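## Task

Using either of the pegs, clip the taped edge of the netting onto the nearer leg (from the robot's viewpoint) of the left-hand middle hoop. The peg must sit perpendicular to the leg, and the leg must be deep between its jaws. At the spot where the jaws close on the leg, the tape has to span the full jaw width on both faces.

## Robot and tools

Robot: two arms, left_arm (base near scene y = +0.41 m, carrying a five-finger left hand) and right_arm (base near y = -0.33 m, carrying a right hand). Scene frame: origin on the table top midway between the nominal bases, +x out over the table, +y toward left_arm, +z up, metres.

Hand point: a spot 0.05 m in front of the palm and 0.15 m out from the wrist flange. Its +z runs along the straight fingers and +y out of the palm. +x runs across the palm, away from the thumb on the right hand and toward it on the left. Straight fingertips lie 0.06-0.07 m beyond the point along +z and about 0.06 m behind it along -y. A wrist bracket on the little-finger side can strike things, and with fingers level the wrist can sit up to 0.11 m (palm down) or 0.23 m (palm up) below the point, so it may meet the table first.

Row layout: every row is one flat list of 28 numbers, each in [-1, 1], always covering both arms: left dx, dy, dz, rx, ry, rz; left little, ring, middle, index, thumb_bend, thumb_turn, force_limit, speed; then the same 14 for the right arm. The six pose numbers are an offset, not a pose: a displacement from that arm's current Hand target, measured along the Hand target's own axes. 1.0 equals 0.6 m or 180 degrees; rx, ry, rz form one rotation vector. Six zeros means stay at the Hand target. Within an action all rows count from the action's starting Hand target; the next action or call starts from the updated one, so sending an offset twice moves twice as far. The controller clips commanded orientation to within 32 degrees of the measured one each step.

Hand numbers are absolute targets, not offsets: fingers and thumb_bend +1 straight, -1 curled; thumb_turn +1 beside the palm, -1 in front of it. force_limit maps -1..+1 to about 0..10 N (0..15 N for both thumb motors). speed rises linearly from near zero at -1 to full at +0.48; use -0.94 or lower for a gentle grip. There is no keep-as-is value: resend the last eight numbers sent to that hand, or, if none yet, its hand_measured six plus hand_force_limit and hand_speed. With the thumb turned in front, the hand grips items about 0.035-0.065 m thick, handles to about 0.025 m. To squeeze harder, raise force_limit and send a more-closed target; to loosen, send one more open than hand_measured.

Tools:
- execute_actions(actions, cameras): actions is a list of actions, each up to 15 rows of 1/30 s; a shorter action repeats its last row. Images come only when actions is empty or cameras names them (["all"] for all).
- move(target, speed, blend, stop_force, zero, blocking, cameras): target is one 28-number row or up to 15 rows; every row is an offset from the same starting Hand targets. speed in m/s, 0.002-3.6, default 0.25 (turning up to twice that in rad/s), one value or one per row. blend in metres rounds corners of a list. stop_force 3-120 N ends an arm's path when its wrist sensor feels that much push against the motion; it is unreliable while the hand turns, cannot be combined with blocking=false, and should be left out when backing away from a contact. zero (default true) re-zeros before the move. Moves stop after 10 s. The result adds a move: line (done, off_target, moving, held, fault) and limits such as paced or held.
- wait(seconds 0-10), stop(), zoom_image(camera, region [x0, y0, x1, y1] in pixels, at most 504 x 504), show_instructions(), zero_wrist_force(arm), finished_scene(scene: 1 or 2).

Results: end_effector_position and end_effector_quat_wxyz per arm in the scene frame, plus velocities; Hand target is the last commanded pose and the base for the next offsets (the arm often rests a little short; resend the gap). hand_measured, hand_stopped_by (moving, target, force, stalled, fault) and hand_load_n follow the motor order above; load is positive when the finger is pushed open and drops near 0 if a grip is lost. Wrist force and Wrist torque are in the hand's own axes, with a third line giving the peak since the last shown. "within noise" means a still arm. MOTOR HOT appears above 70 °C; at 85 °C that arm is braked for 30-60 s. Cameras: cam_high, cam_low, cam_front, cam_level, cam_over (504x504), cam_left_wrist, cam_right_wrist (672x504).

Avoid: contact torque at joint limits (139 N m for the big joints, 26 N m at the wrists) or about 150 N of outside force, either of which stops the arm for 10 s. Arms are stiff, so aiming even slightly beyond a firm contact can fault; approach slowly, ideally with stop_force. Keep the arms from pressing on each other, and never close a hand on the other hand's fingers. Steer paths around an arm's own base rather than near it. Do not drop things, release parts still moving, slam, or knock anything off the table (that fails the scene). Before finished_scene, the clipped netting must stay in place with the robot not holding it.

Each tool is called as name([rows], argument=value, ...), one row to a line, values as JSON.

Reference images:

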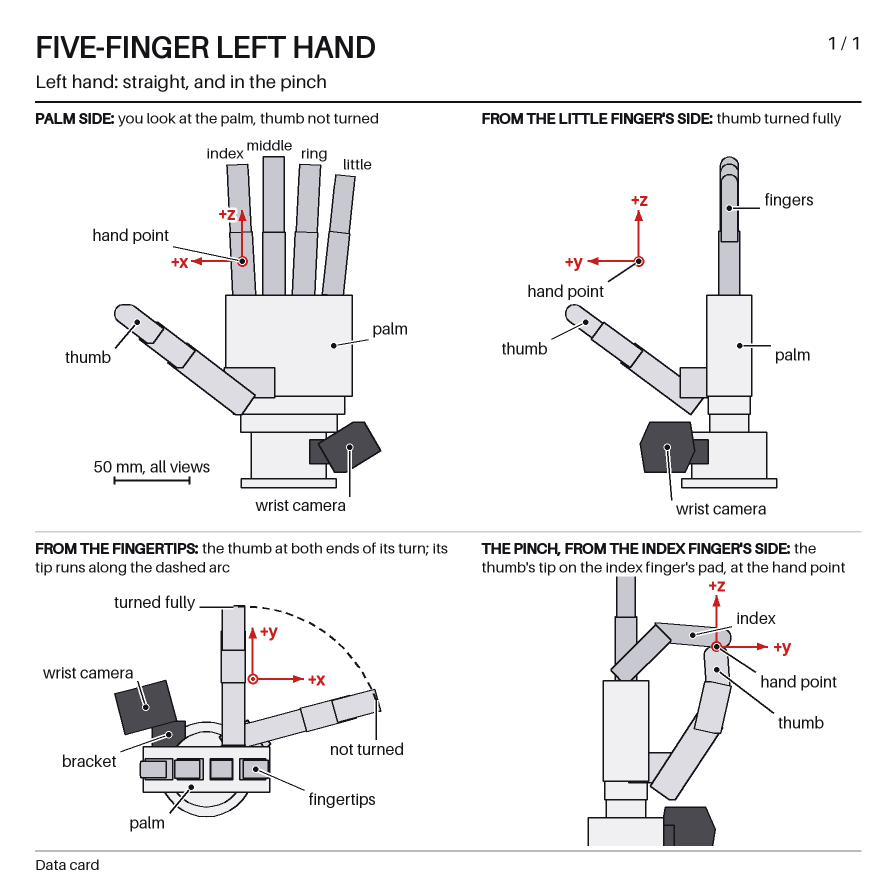

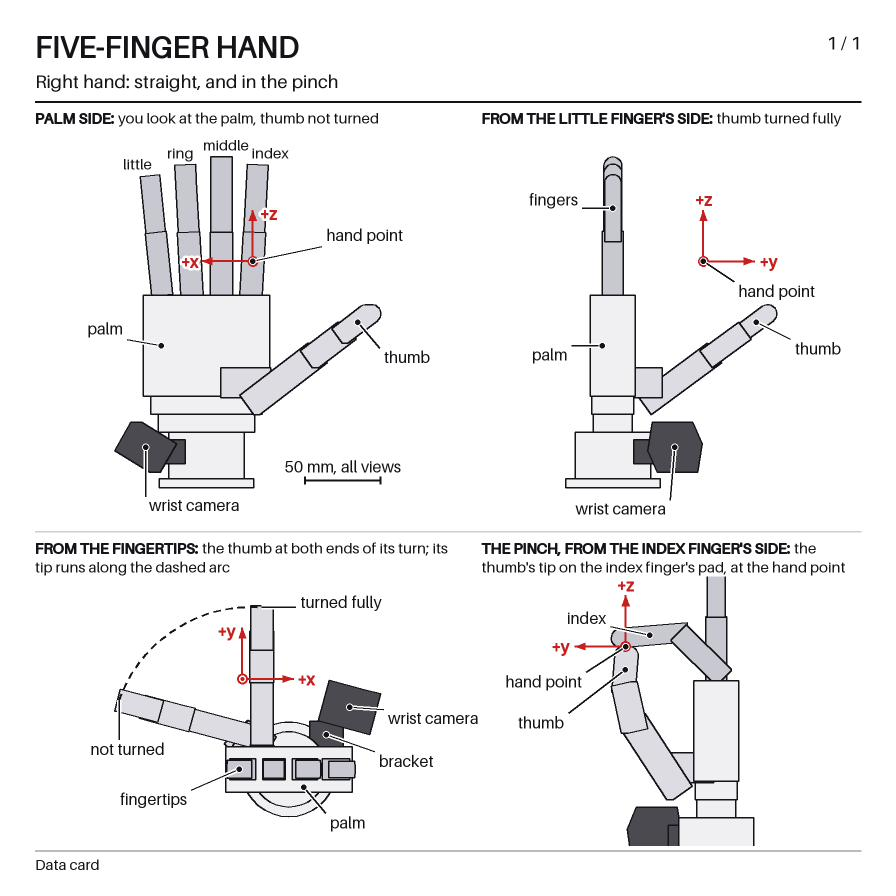

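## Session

execute_actions(actions=[])

Scene clock: 0.00 s.
left_arm: end_effector_position=(+0.5328, +0.7517, +0.1402) hand_measured=(+1.000, +1.000, +1.000, +1.000, +1.000, +1.000) hand_load_n=(+0.0, +0.0, +0.0, +0.0, +0.0, +0.0) hand_stopped_by=(target, target, target, target, target, target) hand_force_limit=0.00 hand_speed=-0.80 end_effector_quat_wxyz=(+0.541, +0.011, +0.651, -0.532) | right_arm: end_effector_position=(+0.4334, -0.7033, +0.3212) hand_measured=(+1.000, +1.000, +1.000, +1.000, +1.000, +1.000) hand_load_n=(+0.0, +0.0, +0.0, +0.0, +0.0, +0.0) hand_stopped_by=(target, target, target, target, target, target) hand_force_limit=0.00 hand_speed=-0.80 end_effector_quat_wxyz=(+0.161, -0.422, +0.886, -0.101)
Joint positions: left_arm=[4.35 -2.547 -1.589 0.639 -0.45 1.133] | right_arm=[-1.134 -0.966 0.773 1.551 1.25 -3.549]
Joint velocities: within noise
Joint torques (N m): no reading
Wrist force (N): no reading
Wrist torque (N m): no reading
Wrist force, peak (N): no reading
Hand target: left_arm +0.5328, +0.7517, +0.1402; +0.541, +0.011, +0.651, -0.532 | right_arm +0.4334, -0.7033, +0.3212; +0.161, -0.422, +0.886, -0.101
camera_calibration:
cam_left_wrist: T_world_to_cam=[[-0.671921, -0.56639, 0.477205, 0.716376], [-0.582122, 0.00553107, -0.813082, 0.414586], [0.457882, -0.824119, -0.333425, 0.539922], [0, 0, 0, 1]] pos_world=[0.475467, 0.848415, 0.175257]
cam_right_wrist: T_world_to_cam=[[-0.814013, 0.43663, -0.383063, 0.792345], [0.140189, 0.78768, 0.599923, 0.299124], [0.563675, 0.434644, -0.702393, 0.404892], [0, 0, 0, 1]] pos_world=[0.374818, -0.757559, 0.40846]

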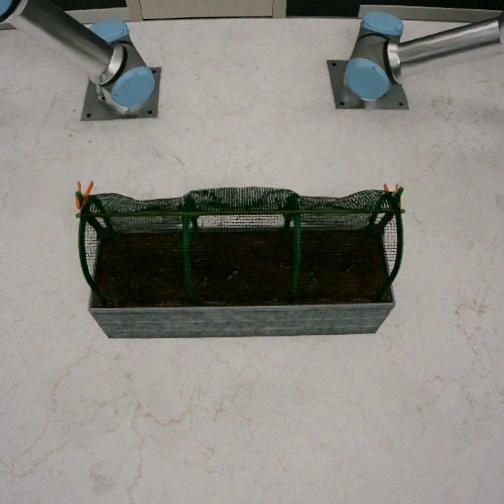

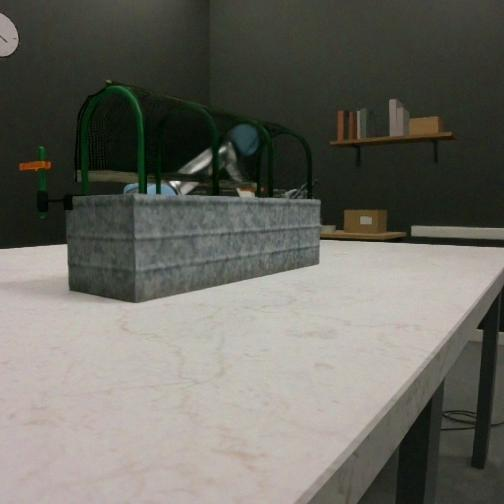

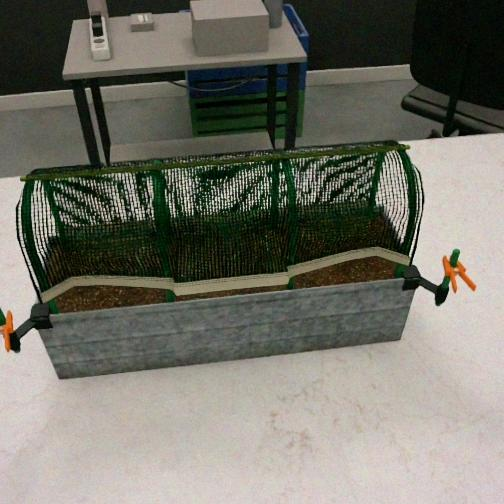

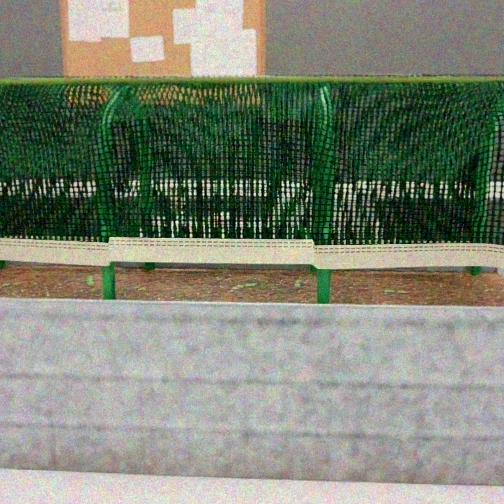

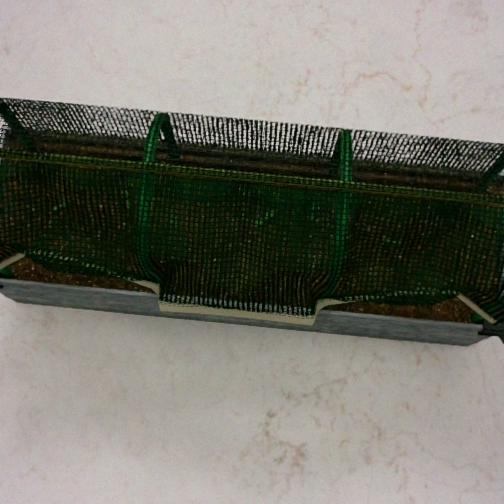

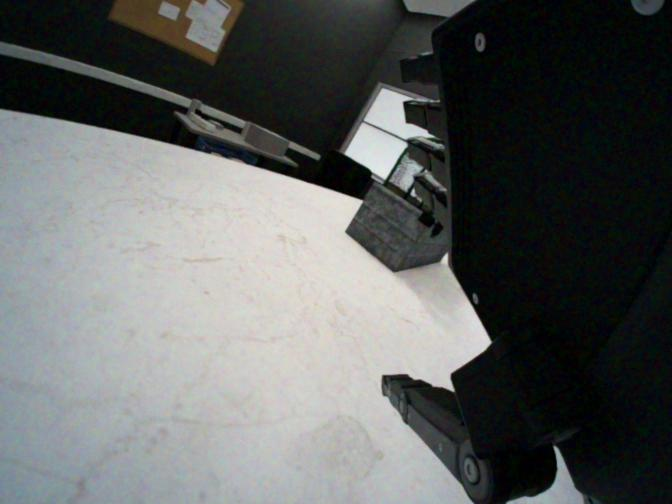

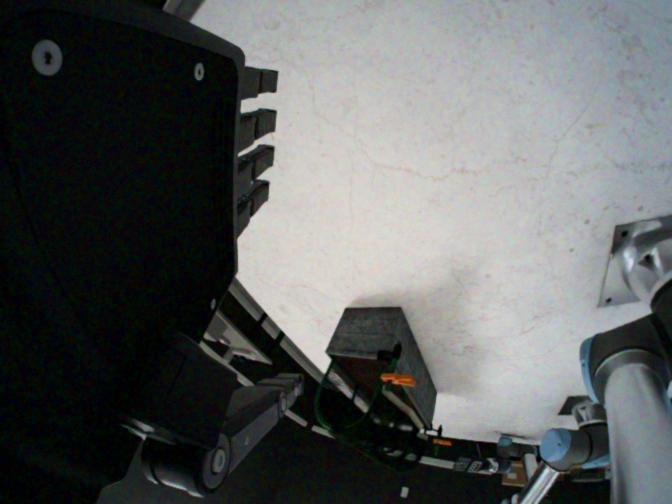

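zoom_image(camera="cam_front", region=[0, 280, 70, 370])

zoom_image(camera="cam_high", region=[360, 165, 420, 225])

zoom_image(camera="cam_right_wrist", region=[310, 330, 510, 480])

zoom_image(camera="cam_left_wrist", region=[330, 160, 470, 290])

zoom_image(camera="cam_over", region=[90, 210, 250, 330])

zoom_image(camera="cam_level", region=[50, 210, 210, 310])

Scaled by 5.600.

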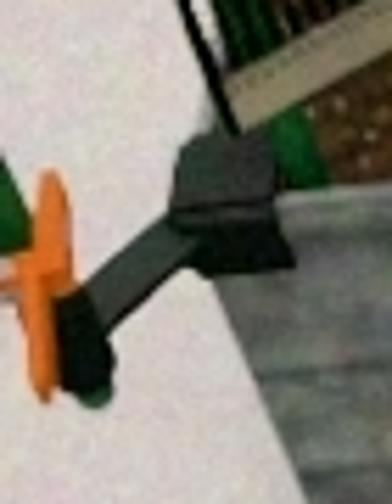

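Scaled by 8.400.

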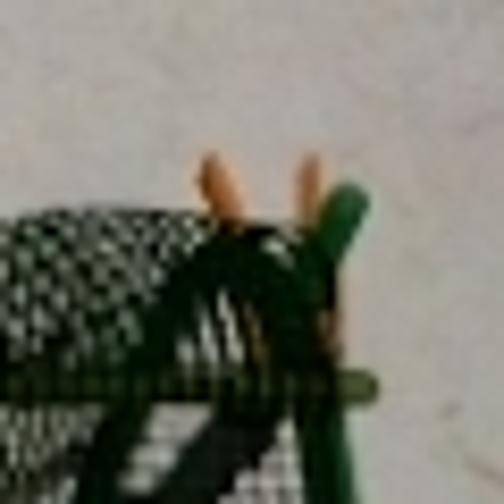

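Scaled by 2.520 from the camera's 672x504 image, which has a finer 960x720 frame.

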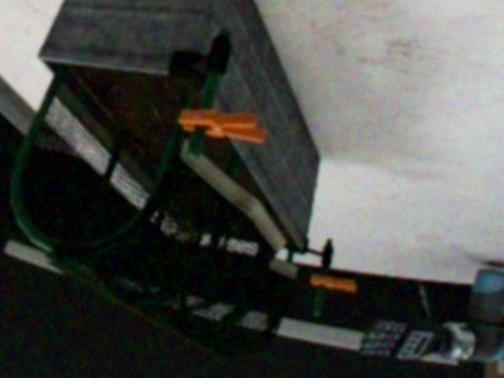

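Scaled by 3.600 from the camera's 672x504 image, which has a finer 960x720 frame.

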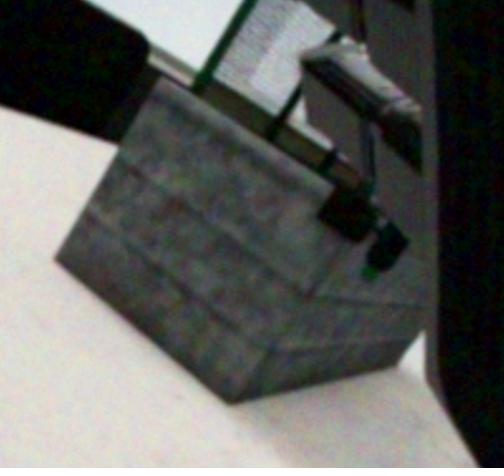

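Scaled by 3.150.

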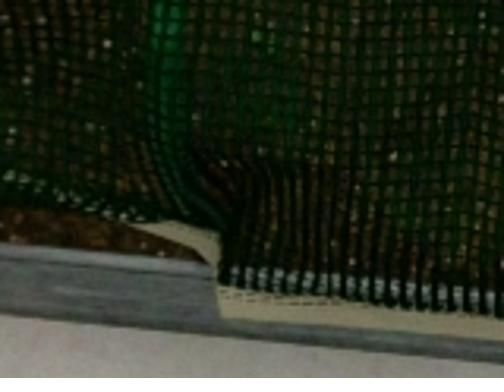

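Scaled by 3.150.

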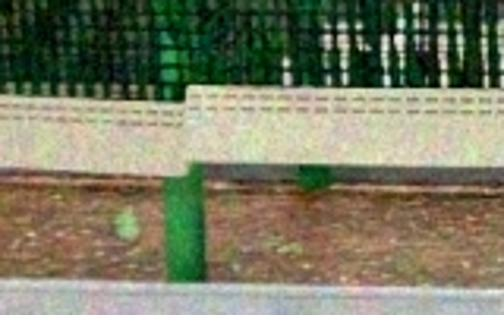

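execute_actions(actions=[], cameras=["all"])

Scene clock: 93.57 s.
left_arm: end_effector_position=(+0.5328, +0.7517, +0.1402) hand_measured=(+1.000, +1.000, +1.000, +1.000, +1.000, +1.000) hand_load_n=(+0.0, +0.0, +0.0, +0.0, +0.0, +0.0) hand_stopped_by=(target, target, target, target, target, target) hand_force_limit=0.00 hand_speed=-0.80 end_effector_quat_wxyz=(+0.541, +0.011, +0.651, -0.532) | right_arm: end_effector_position=(+0.4334, -0.7033, +0.3212) hand_measured=(+1.000, +1.000, +1.000, +1.000, +1.000, +1.000) hand_load_n=(+0.0, +0.0, +0.0, +0.0, +0.0, +0.0) hand_stopped_by=(target, target, target, target, target, target) hand_force_limit=0.00 hand_speed=-0.80 end_effector_quat_wxyz=(+0.161, -0.422, +0.886, -0.101)
Joint positions: left_arm=[4.35 -2.547 -1.589 0.639 -0.45 1.133] | right_arm=[-1.134 -0.966 0.773 1.551 1.25 -3.549]
Joint velocities: within noise
Joint torques (N m): left_arm=[-0.32 45.32 10.76 -0.07 -0.49 -0.03] | right_arm=[-0.01 -44.34 -16.17 2.03 -0.2 -0.17]
Wrist force (N): left_arm=[0.0 0.2 -0.1] | right_arm=[0.1 -0.2 -0.2]
Wrist torque (N m): left_arm=[0.04 0.01 -0.01] | right_arm=[-0.01 0.00 0.00]
Wrist force, peak (N): left_arm=[-0.3 -0.1 0.2] | right_arm=[-0.2 0.0 -0.5]
Hand target: left_arm +0.5328, +0.7517, +0.1402; +0.541, +0.011, +0.651, -0.532 | right_arm +0.4334, -0.7033, +0.3212; +0.161, -0.422, +0.886, -0.101
camera_calibration:
cam_left_wrist: T_world_to_cam=[[-0.671921, -0.56639, 0.477205, 0.716376], [-0.582122, 0.00553107, -0.813082, 0.414586], [0.457882, -0.824119, -0.333425, 0.539922], [0, 0, 0, 1]] pos_world=[0.475467, 0.848415, 0.175257]
cam_right_wrist: T_world_to_cam=[[-0.814013, 0.43663, -0.383063, 0.792345], [0.140189, 0.78768, 0.599923, 0.299124], [0.563675, 0.434644, -0.702393, 0.404892], [0, 0, 0, 1]] pos_world=[0.374818, -0.757559, 0.40846]

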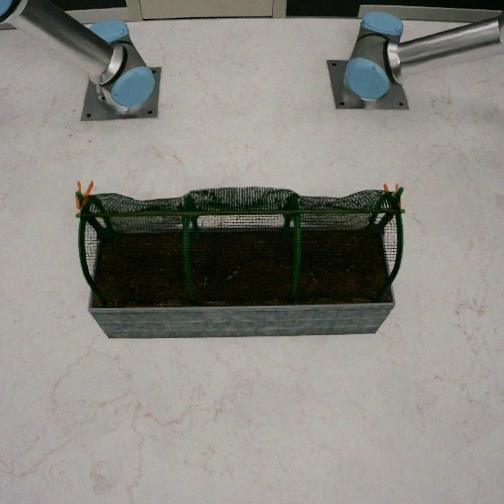

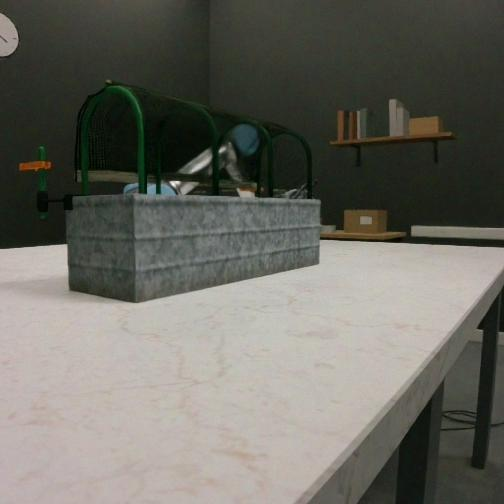

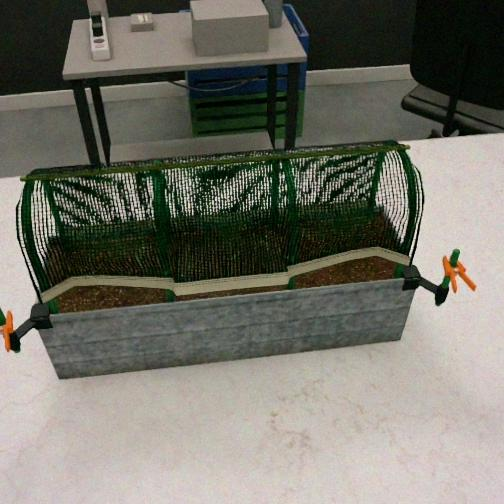

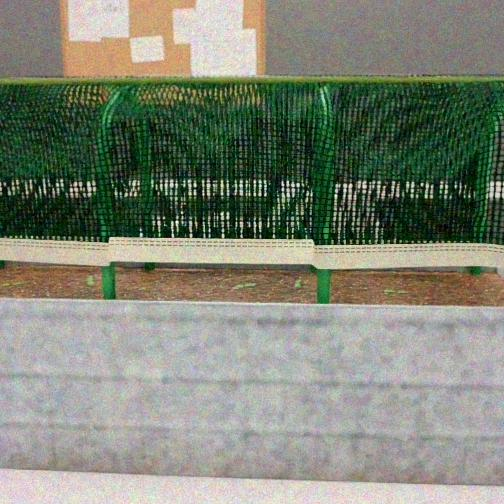

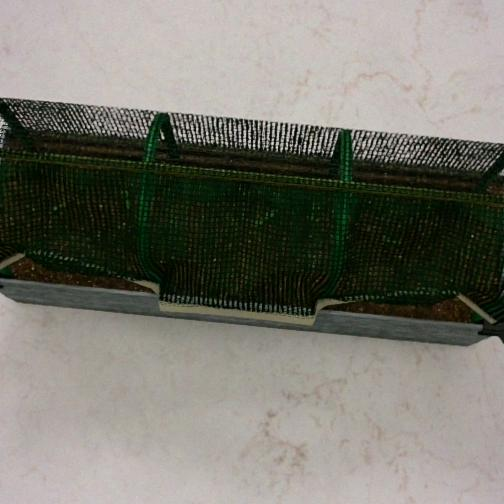

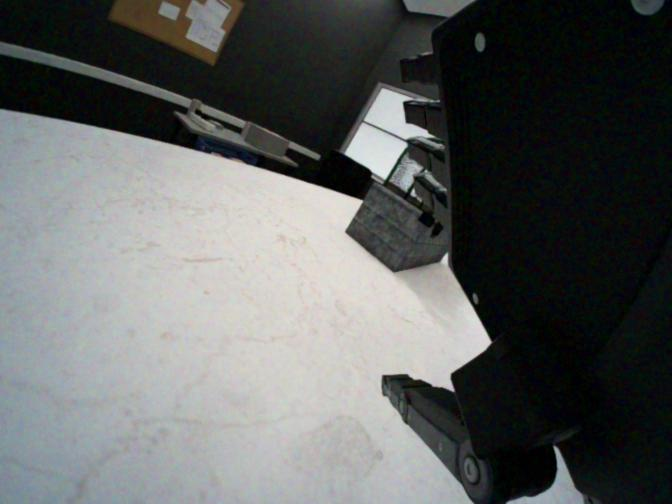

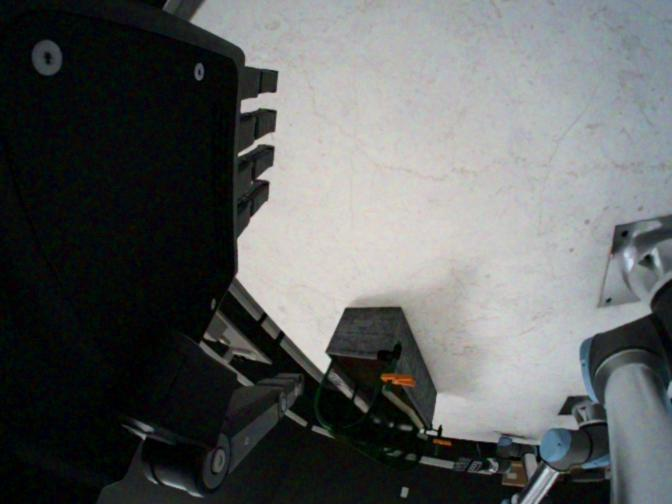

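move([
  [0,0,0,0,0,0,1,1,1,1,1,1,0.0,-0.8,-0.3575,0.2463,0.1612,0.0372,-0.0401,-0.2427,1,1,0.65,1,-0.3,-1,0.0,-0.5],
  [0,0,0,0,0,0,1,1,1,1,1,1,0.0,-0.8,-0.5720,0.5740,0.1820,0.1328,-0.0892,-0.4763,1,1,0.65,1,-0.3,-1,0.0,-0.5],
  [0,0,0,0,0,0,1,1,1,1,1,1,0.0,-0.8,-0.8677,0.7365,0.1997,0.3327,-0.1432,-0.6661,1,1,0.65,1,-0.3,-1,0.0,-0.5],
], speed=0.35, blend=[0.04,0.04,0], cameras=[])

Scene clock: 222.77 s.
left_arm: end_effector_position=(+0.5328, +0.7517, +0.1402) hand_measured=(+1.000, +1.000, +1.000, +1.000, +1.000, +1.000) hand_load_n=(+0.0, +0.0, +0.0, +0.0, +0.0, +0.0) hand_stopped_by=(target, target, target, target, target, target) hand_force_limit=0.00 hand_speed=-0.80 end_effector_quat_wxyz=(+0.541, +0.011, +0.651, -0.532) | right_arm: end_effector_position=(+0.4698, -0.0267, +0.1748) hand_measured=(+1.000, +1.000, +0.650, +1.000, -0.300, -1.000) hand_load_n=(-0.5, +0.0, +0.0, +0.0, +0.0, +0.0) hand_stopped_by=(target, target, target, target, target, target) hand_force_limit=0.00 hand_speed=-0.50 end_effector_quat_wxyz=(-0.304, +0.832, +0.085, +0.456)
Joint positions: left_arm=[4.35 -2.547 -1.589 0.639 -0.45 1.133] | right_arm=[0.238 -1.566 2.021 -0.007 1.167 -4.412]
Joint torques (N m): left_arm=[0.38 46.06 11.12 0.09 -0.38 0.04] | right_arm=[13.71 -8.75 -28.43 -1.89 -1.89 -2.86]
Wrist force (N): left_arm=[-0.1 0.2 0.0] | right_arm=[0.3 0.7 -0.6]
Wrist torque (N m): left_arm=[0.04 0.02 -0.01] | right_arm=[0.10 0.05 0.14]
Wrist force, peak (N): left_arm=[0.3 0.4 0.1] | right_arm=[2.5 4.6 -1.8]
Hand target: left_arm +0.5328, +0.7517, +0.1402; +0.541, +0.011, +0.651, -0.532 | right_arm +0.4699, -0.0266, +0.1748; -0.304, +0.832, +0.085, +0.456
Off the commanded pose: left_arm 0.000 m, 0 deg | right_arm 0.000 m, 0 deg.
move: done
No camera images: "cameras" was empty.

move([
  [0,0,0,0,0,0,1,1,1,1,1,1,0.0,-0.8,-0.0548,-0.4630,0.2840,0.1680,0.0917,-0.1792,1,1,0.65,1,-0.3,-1,0.0,-0.5],
], speed=0.3, cameras=["cam_right_wrist","cam_front","cam_high"])

Scene clock: 226.97 s.
left_arm: end_effector_position=(+0.5328, +0.7517, +0.1402) hand_measured=(+1.000, +1.000, +1.000, +1.000, +1.000, +1.000) hand_load_n=(+0.0, +0.0, +0.0, +0.0, +0.0, -0.5) hand_stopped_by=(target, target, target, target, target, target) hand_force_limit=0.00 hand_speed=-0.80 end_effector_quat_wxyz=(+0.541, +0.011, +0.651, -0.532) | right_arm: end_effector_position=(+0.4551, +0.2996, +0.1994) hand_measured=(+1.000, +1.000, +0.650, +1.000, -0.300, -1.000) hand_load_n=(+0.0, +0.0, +0.0, +0.0, +0.0, +0.5) hand_stopped_by=(target, target, target, target, target, target) hand_force_limit=0.00 hand_speed=-0.50 end_effector_quat_wxyz=(-0.379, +0.597, +0.380, +0.596)
Joint positions: left_arm=[4.35 -2.547 -1.589 0.639 -0.45 1.133] | right_arm=[0.727 -1.152 1.749 -0.595 1.174 -4.713]
Joint torques (N m): left_arm=[-0.22 45.33 11.67 -0.08 -0.29 0.12] | right_arm=[13.75 -27.31 -29.31 -3.01 -1.71 -2.92]
Wrist force (N): left_arm=[0.0 0.1 -0.4] | right_arm=[0.0 0.2 -1.1]
Wrist torque (N m): left_arm=[0.05 -0.01 -0.01] | right_arm=[0.02 0.13 0.09]
Wrist force, peak (N): left_arm=[0.0 0.0 -0.4] | right_arm=[0.9 1.4 -1.0]
Hand target: left_arm +0.5328, +0.7517, +0.1402; +0.541, +0.011, +0.651, -0.532 | right_arm +0.4551, +0.2997, +0.1994; -0.379, +0.597, +0.380, +0.596
Off the commanded pose: left_arm 0.000 m, 0 deg | right_arm 0.000 m, 0 deg.
move: done
camera_calibration:
cam_right_wrist: T_world_to_cam=[[0.898373, -0.381667, 0.217385, -0.328383], [-0.0463631, -0.574554, -0.817153, 0.35473], [0.436779, 0.724029, -0.533859, -0.191354], [0, 0, 0, 1]] pos_world=[0.395036, 0.217025, 0.259098]
Images, in order (width x height): cam_high 504x504, cam_front 504x504, cam_right_wrist 672x504.

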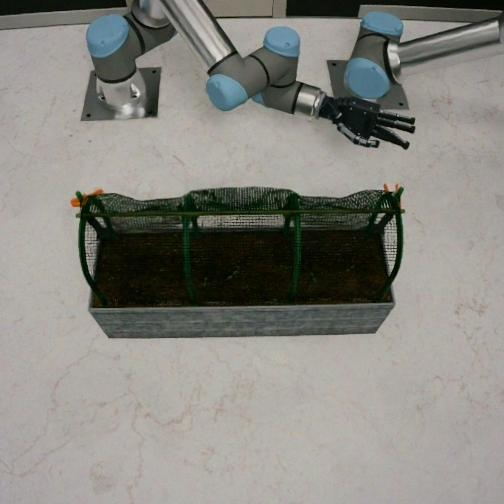

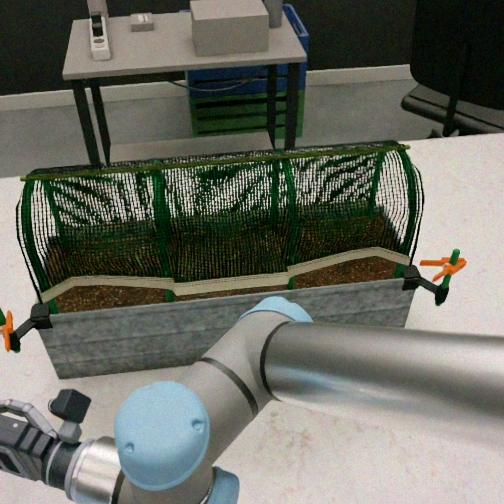

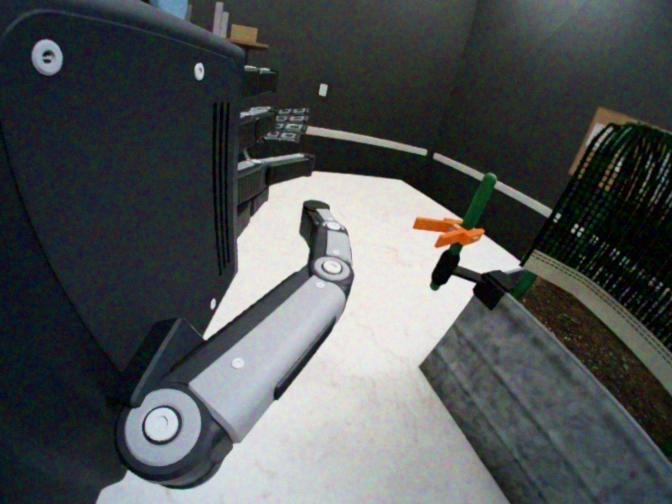

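zoom_image(camera="cam_right_wrist", region=[380, 150, 560, 310])

zoom_image(camera="cam_high", region=[360, 160, 430, 220])

zoom_image(camera="cam_front", region=[0, 280, 70, 370])

Scaled by 2.800 from the camera's 672x504 image, which has a finer 960x720 frame.

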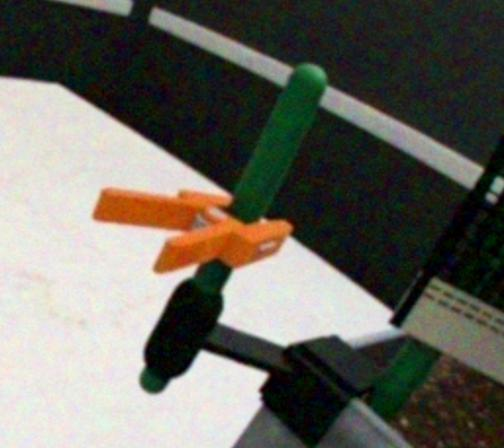

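Scaled by 7.200.

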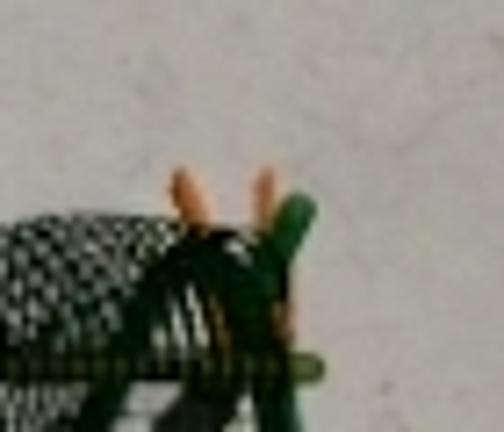

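Scaled by 5.600.

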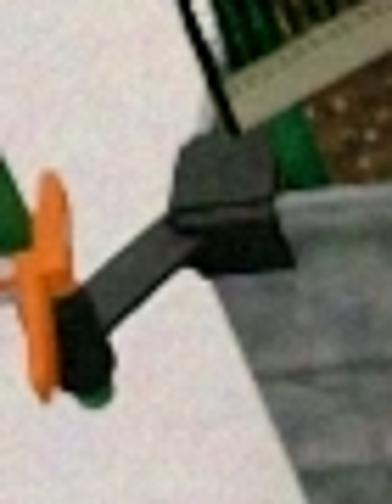

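move([
  [0,0,0,0,0,0,1,1,1,1,1,1,0.0,-0.8,0.0333,0.0563,-0.1208,0,0,0,1,1,0.65,1,-0.3,-1,0.0,-0.5],
], speed=0.2, cameras=["cam_right_wrist"])

zoom_image(camera="cam_right_wrist", region=[360, 150, 540, 310])

Scene clock: 240.63 s.
left_arm: end_effector_position=(+0.5328, +0.7517, +0.1402) hand_measured=(+1.000, +1.000, +1.000, +1.000, +1.000, +1.000) hand_load_n=(+0.0, +0.0, +0.0, +0.0, +0.0, +0.0) hand_stopped_by=(target, target, target, target, target, target) hand_force_limit=0.00 hand_speed=-0.80 end_effector_quat_wxyz=(+0.541, +0.011, +0.651, -0.532) | right_arm: end_effector_position=(+0.4550, +0.2199, +0.2194) hand_measured=(+1.000, +1.000, +0.650, +1.000, -0.300, -1.000) hand_load_n=(+0.0, +0.0, +0.0, +0.0, +0.0, +0.0) hand_stopped_by=(target, target, target, target, target, target) hand_force_limit=0.00 hand_speed=-0.50 end_effector_quat_wxyz=(-0.379, +0.597, +0.380, +0.596)
Joint positions: left_arm=[4.35 -2.547 -1.589 0.639 -0.45 1.133] | right_arm=[0.592 -1.316 1.922 -0.604 1.039 -4.713]
Joint torques (N m): left_arm=[0.41 44.44 11.61 0.11 -0.34 0.28] | right_arm=[-12.87 -40.49 -5.68 -2.84 -1.94 2.25]
Wrist force (N): left_arm=[0.0 0.1 0.1] | right_arm=[0.2 0.0 -1.0]
Wrist torque (N m): left_arm=[0.01 0.01 -0.01] | right_arm=[0.00 0.08 0.04]
Wrist force, peak (N): left_arm=[-0.1 0.3 -0.3] | right_arm=[0.3 0.5 -1.8]
Hand target: left_arm +0.5328, +0.7517, +0.1402; +0.541, +0.011, +0.651, -0.532 | right_arm +0.4550, +0.2198, +0.2194; -0.379, +0.597, +0.380, +0.596
Off the commanded pose: left_arm 0.000 m, 0 deg | right_arm 0.000 m, 0 deg.
move: done
camera_calibration:
cam_right_wrist: T_world_to_cam=[[0.898374, -0.381556, 0.217575, -0.36318], [-0.0461312, -0.574579, -0.817148, 0.325248], [0.436802, 0.724067, -0.533789, -0.123078], [0, 0, 0, 1]] pos_world=[0.395037, 0.137424, 0.279097]
Images, in order (width x height): cam_right_wrist 672x504.

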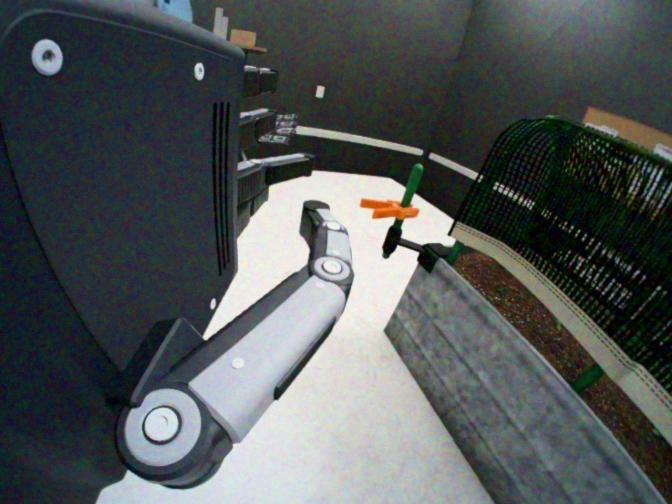

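Scaled by 2.800 from the camera's 672x504 image, which has a finer 960x720 frame.

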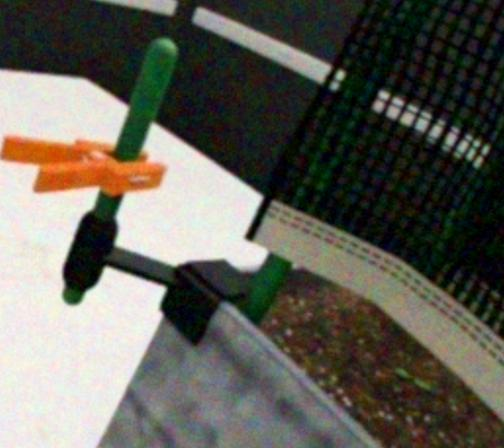

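move([
  [0,0,0,0,0,0,1,1,1,1,1,1,0.0,-0.8,-0.0698,0.0273,0.1832,0.0611,0,0,1,1,1,1,-0.3,-1,0.0,-0.5],
], speed=0.15, cameras=["cam_right_wrist","cam_front"])

zoom_image(camera="cam_right_wrist", region=[280, 120, 560, 330])

Scene clock: 308.10 s.
left_arm: end_effector_position=(+0.5328, +0.7517, +0.1402) hand_measured=(+1.000, +1.000, +1.000, +1.000, +1.000, +1.000) hand_load_n=(+0.0, +0.0, +0.0, +0.0, +0.0, +0.0) hand_stopped_by=(target, target, target, target, target, target) hand_force_limit=0.00 hand_speed=-0.80 end_effector_quat_wxyz=(+0.541, +0.011, +0.651, -0.532) | right_arm: end_effector_position=(+0.5163, +0.3123, +0.1774) hand_measured=(+1.000, +1.000, +1.000, +1.000, -0.300, -1.000) hand_load_n=(+0.0, +0.0, +0.0, +0.0, +0.0, +0.5) hand_stopped_by=(target, target, target, target, target, target) hand_force_limit=0.00 hand_speed=-0.50 end_effector_quat_wxyz=(-0.435, +0.558, +0.435, +0.557)
Joint positions: left_arm=[4.35 -2.547 -1.589 0.639 -0.45 1.133] | right_arm=[0.585 -1.019 1.602 -0.581 0.84 -4.713]
Joint torques (N m): left_arm=[0.55 44.48 11.73 -0.21 -0.26 0.15] | right_arm=[13.77 -32.32 -27.64 0.57 -1.79 -2.65]
Wrist force (N): left_arm=[0.0 0.3 0.1] | right_arm=[0.1 0.1 -1.0]
Wrist torque (N m): left_arm=[0.04 0.01 -0.01] | right_arm=[-0.01 0.09 0.10]
Wrist force, peak (N): left_arm=[-0.4 0.2 -0.3] | right_arm=[0.5 -0.2 -1.7]
Hand target: left_arm +0.5328, +0.7517, +0.1402; +0.541, +0.011, +0.651, -0.532 | right_arm +0.5164, +0.3124, +0.1774; -0.435, +0.558, +0.435, +0.557
Off the commanded pose: left_arm 0.000 m, 0 deg | right_arm 0.000 m, 0 deg.
move: done
camera_calibration:
cam_right_wrist: T_world_to_cam=[[0.954714, -0.203295, 0.217239, -0.458465], [0.0640089, -0.572712, -0.817254, 0.289394], [0.290559, 0.794149, -0.533763, -0.185488], [0, 0, 0, 1]] pos_world=[0.473075, 0.21984, 0.237098]
Images, in order (width x height): cam_front 504x504, cam_right_wrist 672x504.

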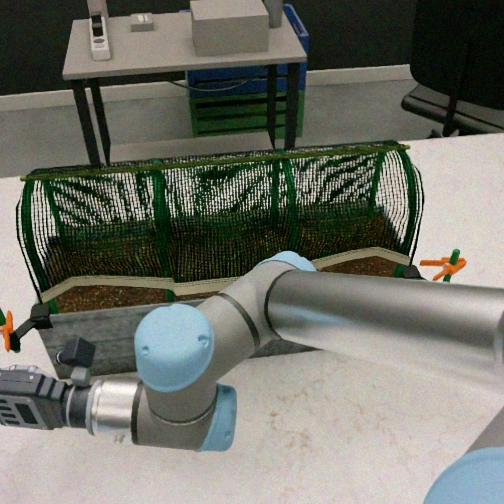

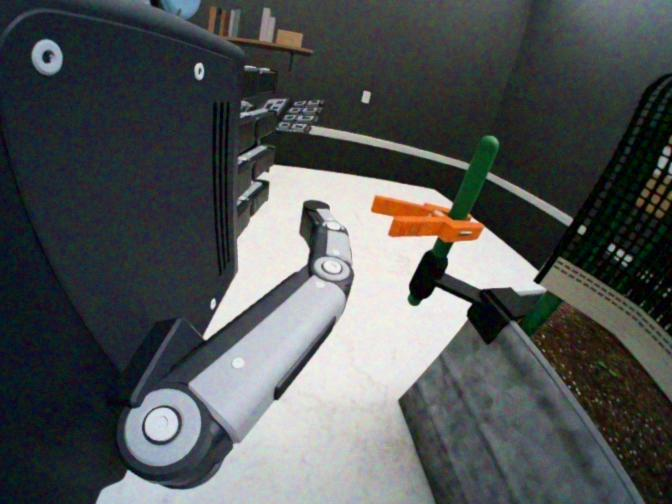

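Scaled by 1.800 from the camera's 672x504 image, which has a finer 960x720 frame.

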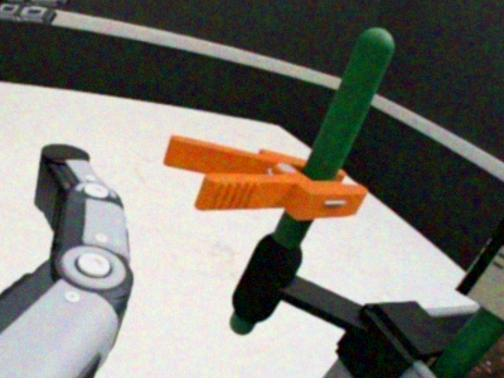

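move([
  [0,0,0,0,0,0,1,1,1,1,1,1,0.0,-0.8,-0.0023,0.02,-0.0167,0,0,0,1,1,1,1,-0.3,-1,0.0,-0.5],
  [0,0,0,0,0,0,1,1,1,1,1,1,0.0,-0.8,-0.0023,0.079,-0.0100,0,0,0,1,1,1,1,-0.3,-1,0.0,-0.5],
], speed=0.06, blend=[0.005,0], stop_force=8, cameras=["cam_right_wrist"])

zoom_image(camera="cam_right_wrist", region=[260, 120, 540, 330])

Scene clock: 329.70 s.
left_arm: end_effector_position=(+0.5328, +0.7517, +0.1402) hand_measured=(+1.000, +1.000, +1.000, +1.000, +1.000, +1.000) hand_load_n=(+0.0, +0.0, +0.0, +0.0, +0.0, -0.5) hand_stopped_by=(target, target, target, target, target, target) hand_force_limit=0.00 hand_speed=-0.80 end_effector_quat_wxyz=(+0.541, +0.011, +0.651, -0.532) | right_arm: end_effector_position=(+0.5609, +0.2950, +0.1760) hand_measured=(+1.000, +1.000, +1.000, +1.000, -0.300, -1.000) hand_load_n=(+0.0, +0.0, +0.0, +0.0, +0.0, +0.0) hand_stopped_by=(target, target, target, target, target, target) hand_force_limit=0.00 hand_speed=-0.50 end_effector_quat_wxyz=(-0.435, +0.558, +0.435, +0.557)
Joint positions: left_arm=[4.35 -2.547 -1.589 0.639 -0.45 1.133] | right_arm=[0.516 -0.978 1.538 -0.557 0.771 -4.714]
Joint torques (N m): left_arm=[-1.18 44.07 12.05 -0.01 -0.26 0.29] | right_arm=[-13.48 -33.15 -28.27 0.66 -1.76 -2.65]
Wrist force (N): left_arm=[-0.4 0.1 0.0] | right_arm=[0.3 0.0 -0.8]
Wrist torque (N m): left_arm=[0.01 0.06 -0.03] | right_arm=[-0.04 0.07 0.12]
Wrist force, peak (N): left_arm=[-0.2 0.0 -0.4] | right_arm=[0.2 -0.1 -1.3]
Hand target: left_arm +0.5328, +0.7517, +0.1402; +0.541, +0.011, +0.651, -0.532 | right_arm +0.5609, +0.2950, +0.1760; -0.435, +0.558, +0.435, +0.557
Off the commanded pose: left_arm 0.000 m, 0 deg | right_arm 0.000 m, 0 deg.
move: done
camera_calibration:
cam_right_wrist: T_world_to_cam=[[0.954735, -0.203165, 0.217266, -0.504282], [0.0641015, -0.572727, -0.817236, 0.275495], [0.290468, 0.794171, -0.533779, -0.185488], [0, 0, 0, 1]] pos_world=[0.517675, 0.20264, 0.235698]
Images, in order (width x height): cam_right_wrist 672x504.

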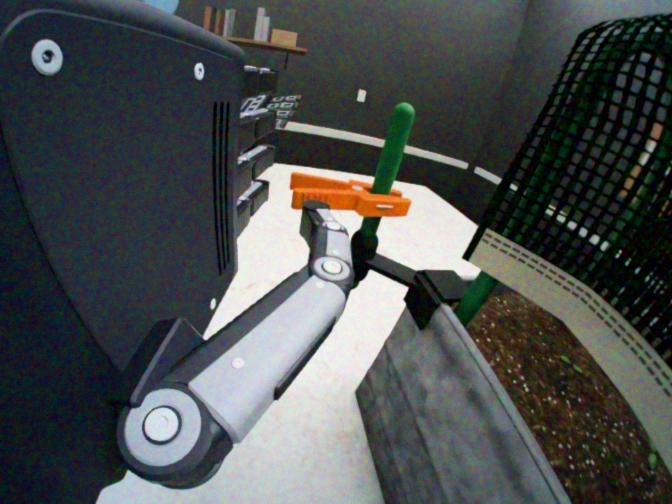

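Scaled by 1.800 from the camera's 672x504 image, which has a finer 960x720 frame.

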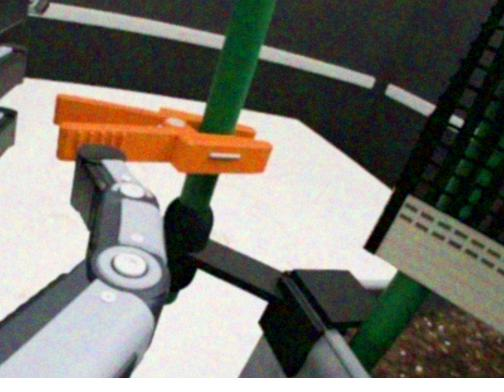

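move([
  [0,0,0,0,0,0,1,1,1,1,1,1,0.0,-0.8,0,-0.0257,-0.002,0,0,0,1,1,1,1,-0.078,-1,1.0,-0.5],
  [0,0,0,0,0,0,1,1,1,1,1,1,0.0,-0.8,0,-0.0257,0.0108,0,0,0,1,1,1,1,-0.078,-1,1.0,-0.5],
], speed=0.04, cameras=["cam_right_wrist"])

zoom_image(camera="cam_right_wrist", region=[260, 120, 540, 330])

Scene clock: 356.93 s.
left_arm: end_effector_position=(+0.5328, +0.7517, +0.1402) hand_measured=(+1.000, +1.000, +1.000, +1.000, +1.000, +1.000) hand_load_n=(+0.0, +0.0, +0.0, +0.0, +0.0, +0.0) hand_stopped_by=(target, target, target, target, target, target) hand_force_limit=0.00 hand_speed=-0.80 end_effector_quat_wxyz=(+0.541, +0.011, +0.651, -0.532) | right_arm: end_effector_position=(+0.5475, +0.3050, +0.1760) hand_measured=(+1.000, +1.000, +1.000, +1.000, -0.078, -1.000) hand_load_n=(+0.0, +0.0, +0.0, +0.0, +0.0, +0.5) hand_stopped_by=(target, target, target, target, target, target) hand_force_limit=1.00 hand_speed=-0.50 end_effector_quat_wxyz=(-0.435, +0.558, +0.435, +0.557)
Joint positions: left_arm=[4.35 -2.547 -1.589 0.639 -0.45 1.133] | right_arm=[0.543 -0.984 1.547 -0.561 0.798 -4.714]
Joint torques (N m): left_arm=[0.35 44.03 12.32 0.03 -0.19 0.26] | right_arm=[14.07 -32.9 -29.06 0.32 2.24 2.22]
Wrist force (N): left_arm=[-0.2 0.2 0.1] | right_arm=[0.2 -0.1 -1.8]
Wrist torque (N m): left_arm=[0.03 0.04 -0.02] | right_arm=[-0.01 0.10 0.10]
Wrist force, peak (N): left_arm=[-0.5 0.0 0.1] | right_arm=[0.1 0.0 -1.9]
Hand target: left_arm +0.5328, +0.7517, +0.1402; +0.541, +0.011, +0.651, -0.532 | right_arm +0.5475, +0.3051, +0.1760; -0.435, +0.558, +0.435, +0.557
Off the commanded pose: left_arm 0.000 m, 0 deg | right_arm 0.000 m, 0 deg.
move: done
camera_calibration:
cam_right_wrist: T_world_to_cam=[[0.954735, -0.203165, 0.217266, -0.489478], [0.0641015, -0.572727, -0.817236, 0.282024], [0.290468, 0.794171, -0.533779, -0.189458], [0, 0, 0, 1]] pos_world=[0.504275, 0.21254, 0.235698]
Images, in order (width x height): cam_right_wrist 672x504.

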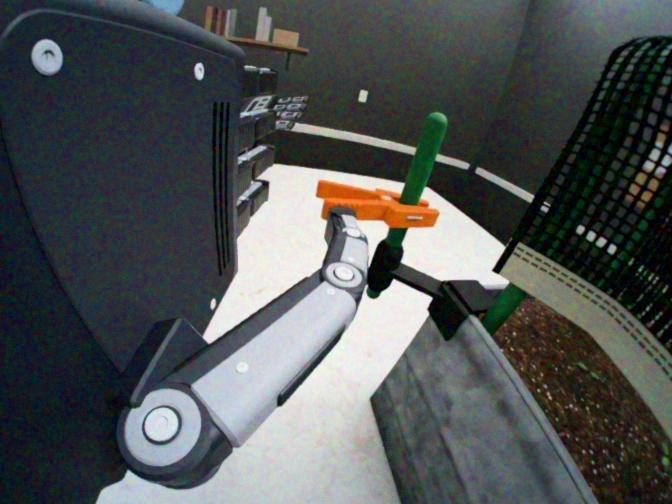

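Scaled by 1.800 from the camera's 672x504 image, which has a finer 960x720 frame.

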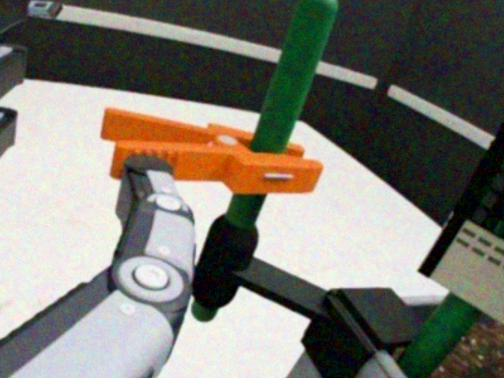

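move(target=[0,0,0,0,0,0,1,1,1,1,1,1,0.0,-0.8,0,0,0.012,0,0,0,1,1,1,1,-0.078,-1,1.0,-0.5], speed=0.015, stop_force=3, cameras=["cam_right_wrist"])

zoom_image(camera="cam_right_wrist", region=[260, 120, 540, 330])

Scene clock: 363.60 s.
left_arm: end_effector_position=(+0.5328, +0.7517, +0.1402) hand_measured=(+1.000, +1.000, +1.000, +1.000, +1.000, +1.000) hand_load_n=(+0.0, +0.0, +0.0, +0.0, +0.0, +0.0) hand_stopped_by=(target, target, target, target, target, target) hand_force_limit=0.00 hand_speed=-0.80 end_effector_quat_wxyz=(+0.541, +0.011, +0.651, -0.532) | right_arm: end_effector_position=(+0.5492, +0.3121, +0.1760) hand_measured=(+1.000, +1.000, +1.000, +1.000, -0.078, -1.000) hand_load_n=(+0.0, +0.0, +0.0, +0.0, -0.5, +0.0) hand_stopped_by=(target, target, target, target, target, target) hand_force_limit=1.00 hand_speed=-0.50 end_effector_quat_wxyz=(-0.435, +0.558, +0.435, +0.557)
Joint positions: left_arm=[4.35 -2.547 -1.589 0.639 -0.45 1.133] | right_arm=[0.552 -0.971 1.525 -0.552 0.807 -4.714]
Joint torques (N m): left_arm=[0.27 44.63 11.78 0.03 -0.11 0.31] | right_arm=[14.73 -33.56 -28.6 0.47 2.23 0.33]
Wrist force (N): left_arm=[0.0 -0.1 -0.1] | right_arm=[0.2 -0.4 -1.6]
Wrist torque (N m): left_arm=[-0.01 0.00 0.00] | right_arm=[-0.04 0.10 0.10]
Wrist force, peak (N): left_arm=[-0.4 0.1 0.0] | right_arm=[0.2 -0.4 -1.9]
Hand target: left_arm +0.5328, +0.7517, +0.1402; +0.541, +0.011, +0.651, -0.532 | right_arm +0.5492, +0.3121, +0.1760; -0.435, +0.558, +0.435, +0.557
Off the commanded pose: left_arm 0.000 m, 0 deg | right_arm 0.000 m, 0 deg.
move: done
camera_calibration:
cam_right_wrist: T_world_to_cam=[[0.954735, -0.203165, 0.217266, -0.489754], [0.0641015, -0.572727, -0.817236, 0.285975], [0.290468, 0.794171, -0.533779, -0.195619], [0, 0, 0, 1]] pos_world=[0.506075, 0.21964, 0.235698]
Images, in order (width x height): cam_right_wrist 672x504.

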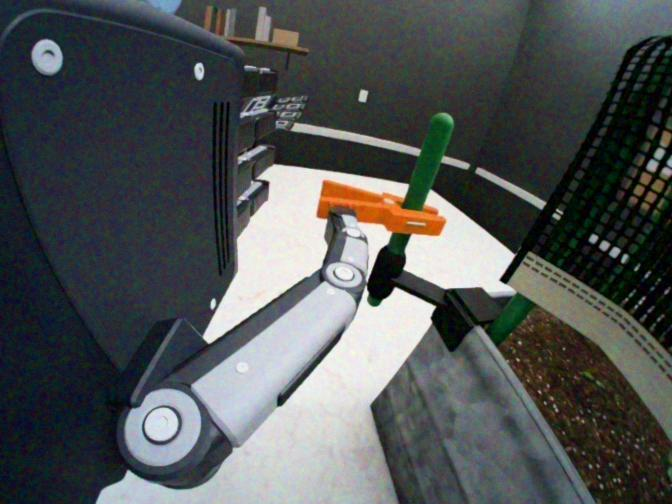

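Scaled by 1.800 from the camera's 672x504 image, which has a finer 960x720 frame.

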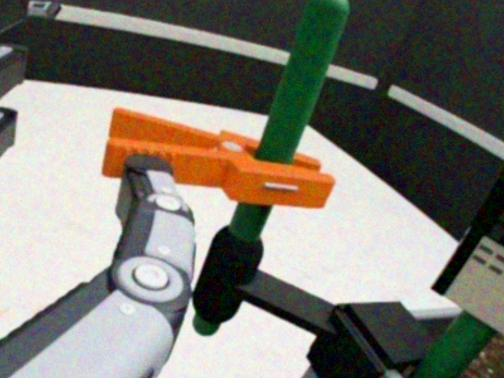

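move(target=[0,0,0,0,0,0,1,1,1,1,1,1,0.0,-0.8,0,0,0,0,0,0,1,1,-0.25,1,-0.078,-1,1.0,-0.85], cameras=["cam_right_wrist"])

zoom_image(camera="cam_right_wrist", region=[260, 120, 540, 330])

Scene clock: 378.73 s.
left_arm: end_effector_position=(+0.5328, +0.7517, +0.1402) hand_measured=(+1.000, +1.000, +1.000, +1.000, +1.000, +1.000) hand_load_n=(+0.0, -0.5, +0.0, +0.0, +0.0, +0.0) hand_stopped_by=(target, target, target, target, target, target) hand_force_limit=0.00 hand_speed=-0.80 end_effector_quat_wxyz=(+0.541, +0.011, +0.651, -0.532) | right_arm: end_effector_position=(+0.5492, +0.3121, +0.1760) hand_measured=(+1.000, +1.000, +0.268, +1.000, -0.076, -1.000) hand_load_n=(+0.0, -0.5, +11.0, +0.0, +9.0, +1.0) hand_stopped_by=(target, target, force, target, target, target) hand_force_limit=1.00 hand_speed=-0.85 end_effector_quat_wxyz=(-0.435, +0.558, +0.435, +0.557)
Joint positions: left_arm=[4.35 -2.547 -1.589 0.639 -0.45 1.133] | right_arm=[0.552 -0.971 1.525 -0.552 0.807 -4.714]
Joint torques (N m): left_arm=[0.28 43.31 12.22 -0.13 -0.08 0.38] | right_arm=[8.78 -33.87 -27 0.07 1.6 2.2]
Wrist force (N): left_arm=[-0.2 0.2 0.0] | right_arm=[0.4 -0.4 0.8]
Wrist torque (N m): left_arm=[0.03 0.04 -0.02] | right_arm=[-0.01 0.04 0.09]
Wrist force, peak (N): left_arm=[0.1 0.4 0.3] | right_arm=[0.2 -3.0 -0.3]
Hand target: left_arm +0.5328, +0.7517, +0.1402; +0.541, +0.011, +0.651, -0.532 | right_arm +0.5492, +0.3121, +0.1760; -0.435, +0.558, +0.435, +0.557
Off the commanded pose: left_arm 0.000 m, 0 deg | right_arm 0.000 m, 0 deg.
move: done
camera_calibration:
cam_right_wrist: T_world_to_cam=[[0.954763, -0.203089, 0.217215, -0.489772], [0.0641031, -0.572721, -0.81724, 0.285973], [0.290376, 0.794194, -0.533795, -0.195574], [0, 0, 0, 1]] pos_world=[0.506075, 0.219639, 0.235699]
Images, in order (width x height): cam_right_wrist 672x504.

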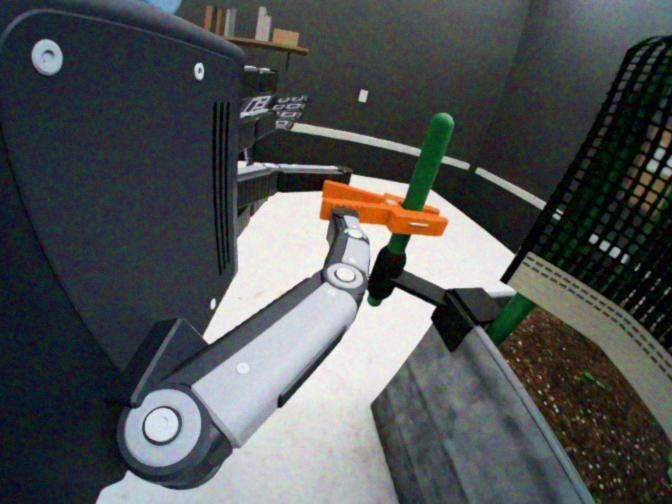

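Scaled by 1.800 from the camera's 672x504 image, which has a finer 960x720 frame.

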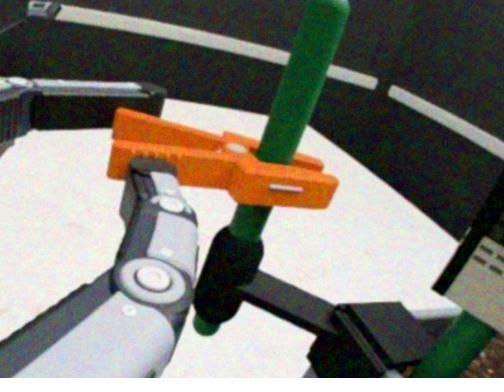

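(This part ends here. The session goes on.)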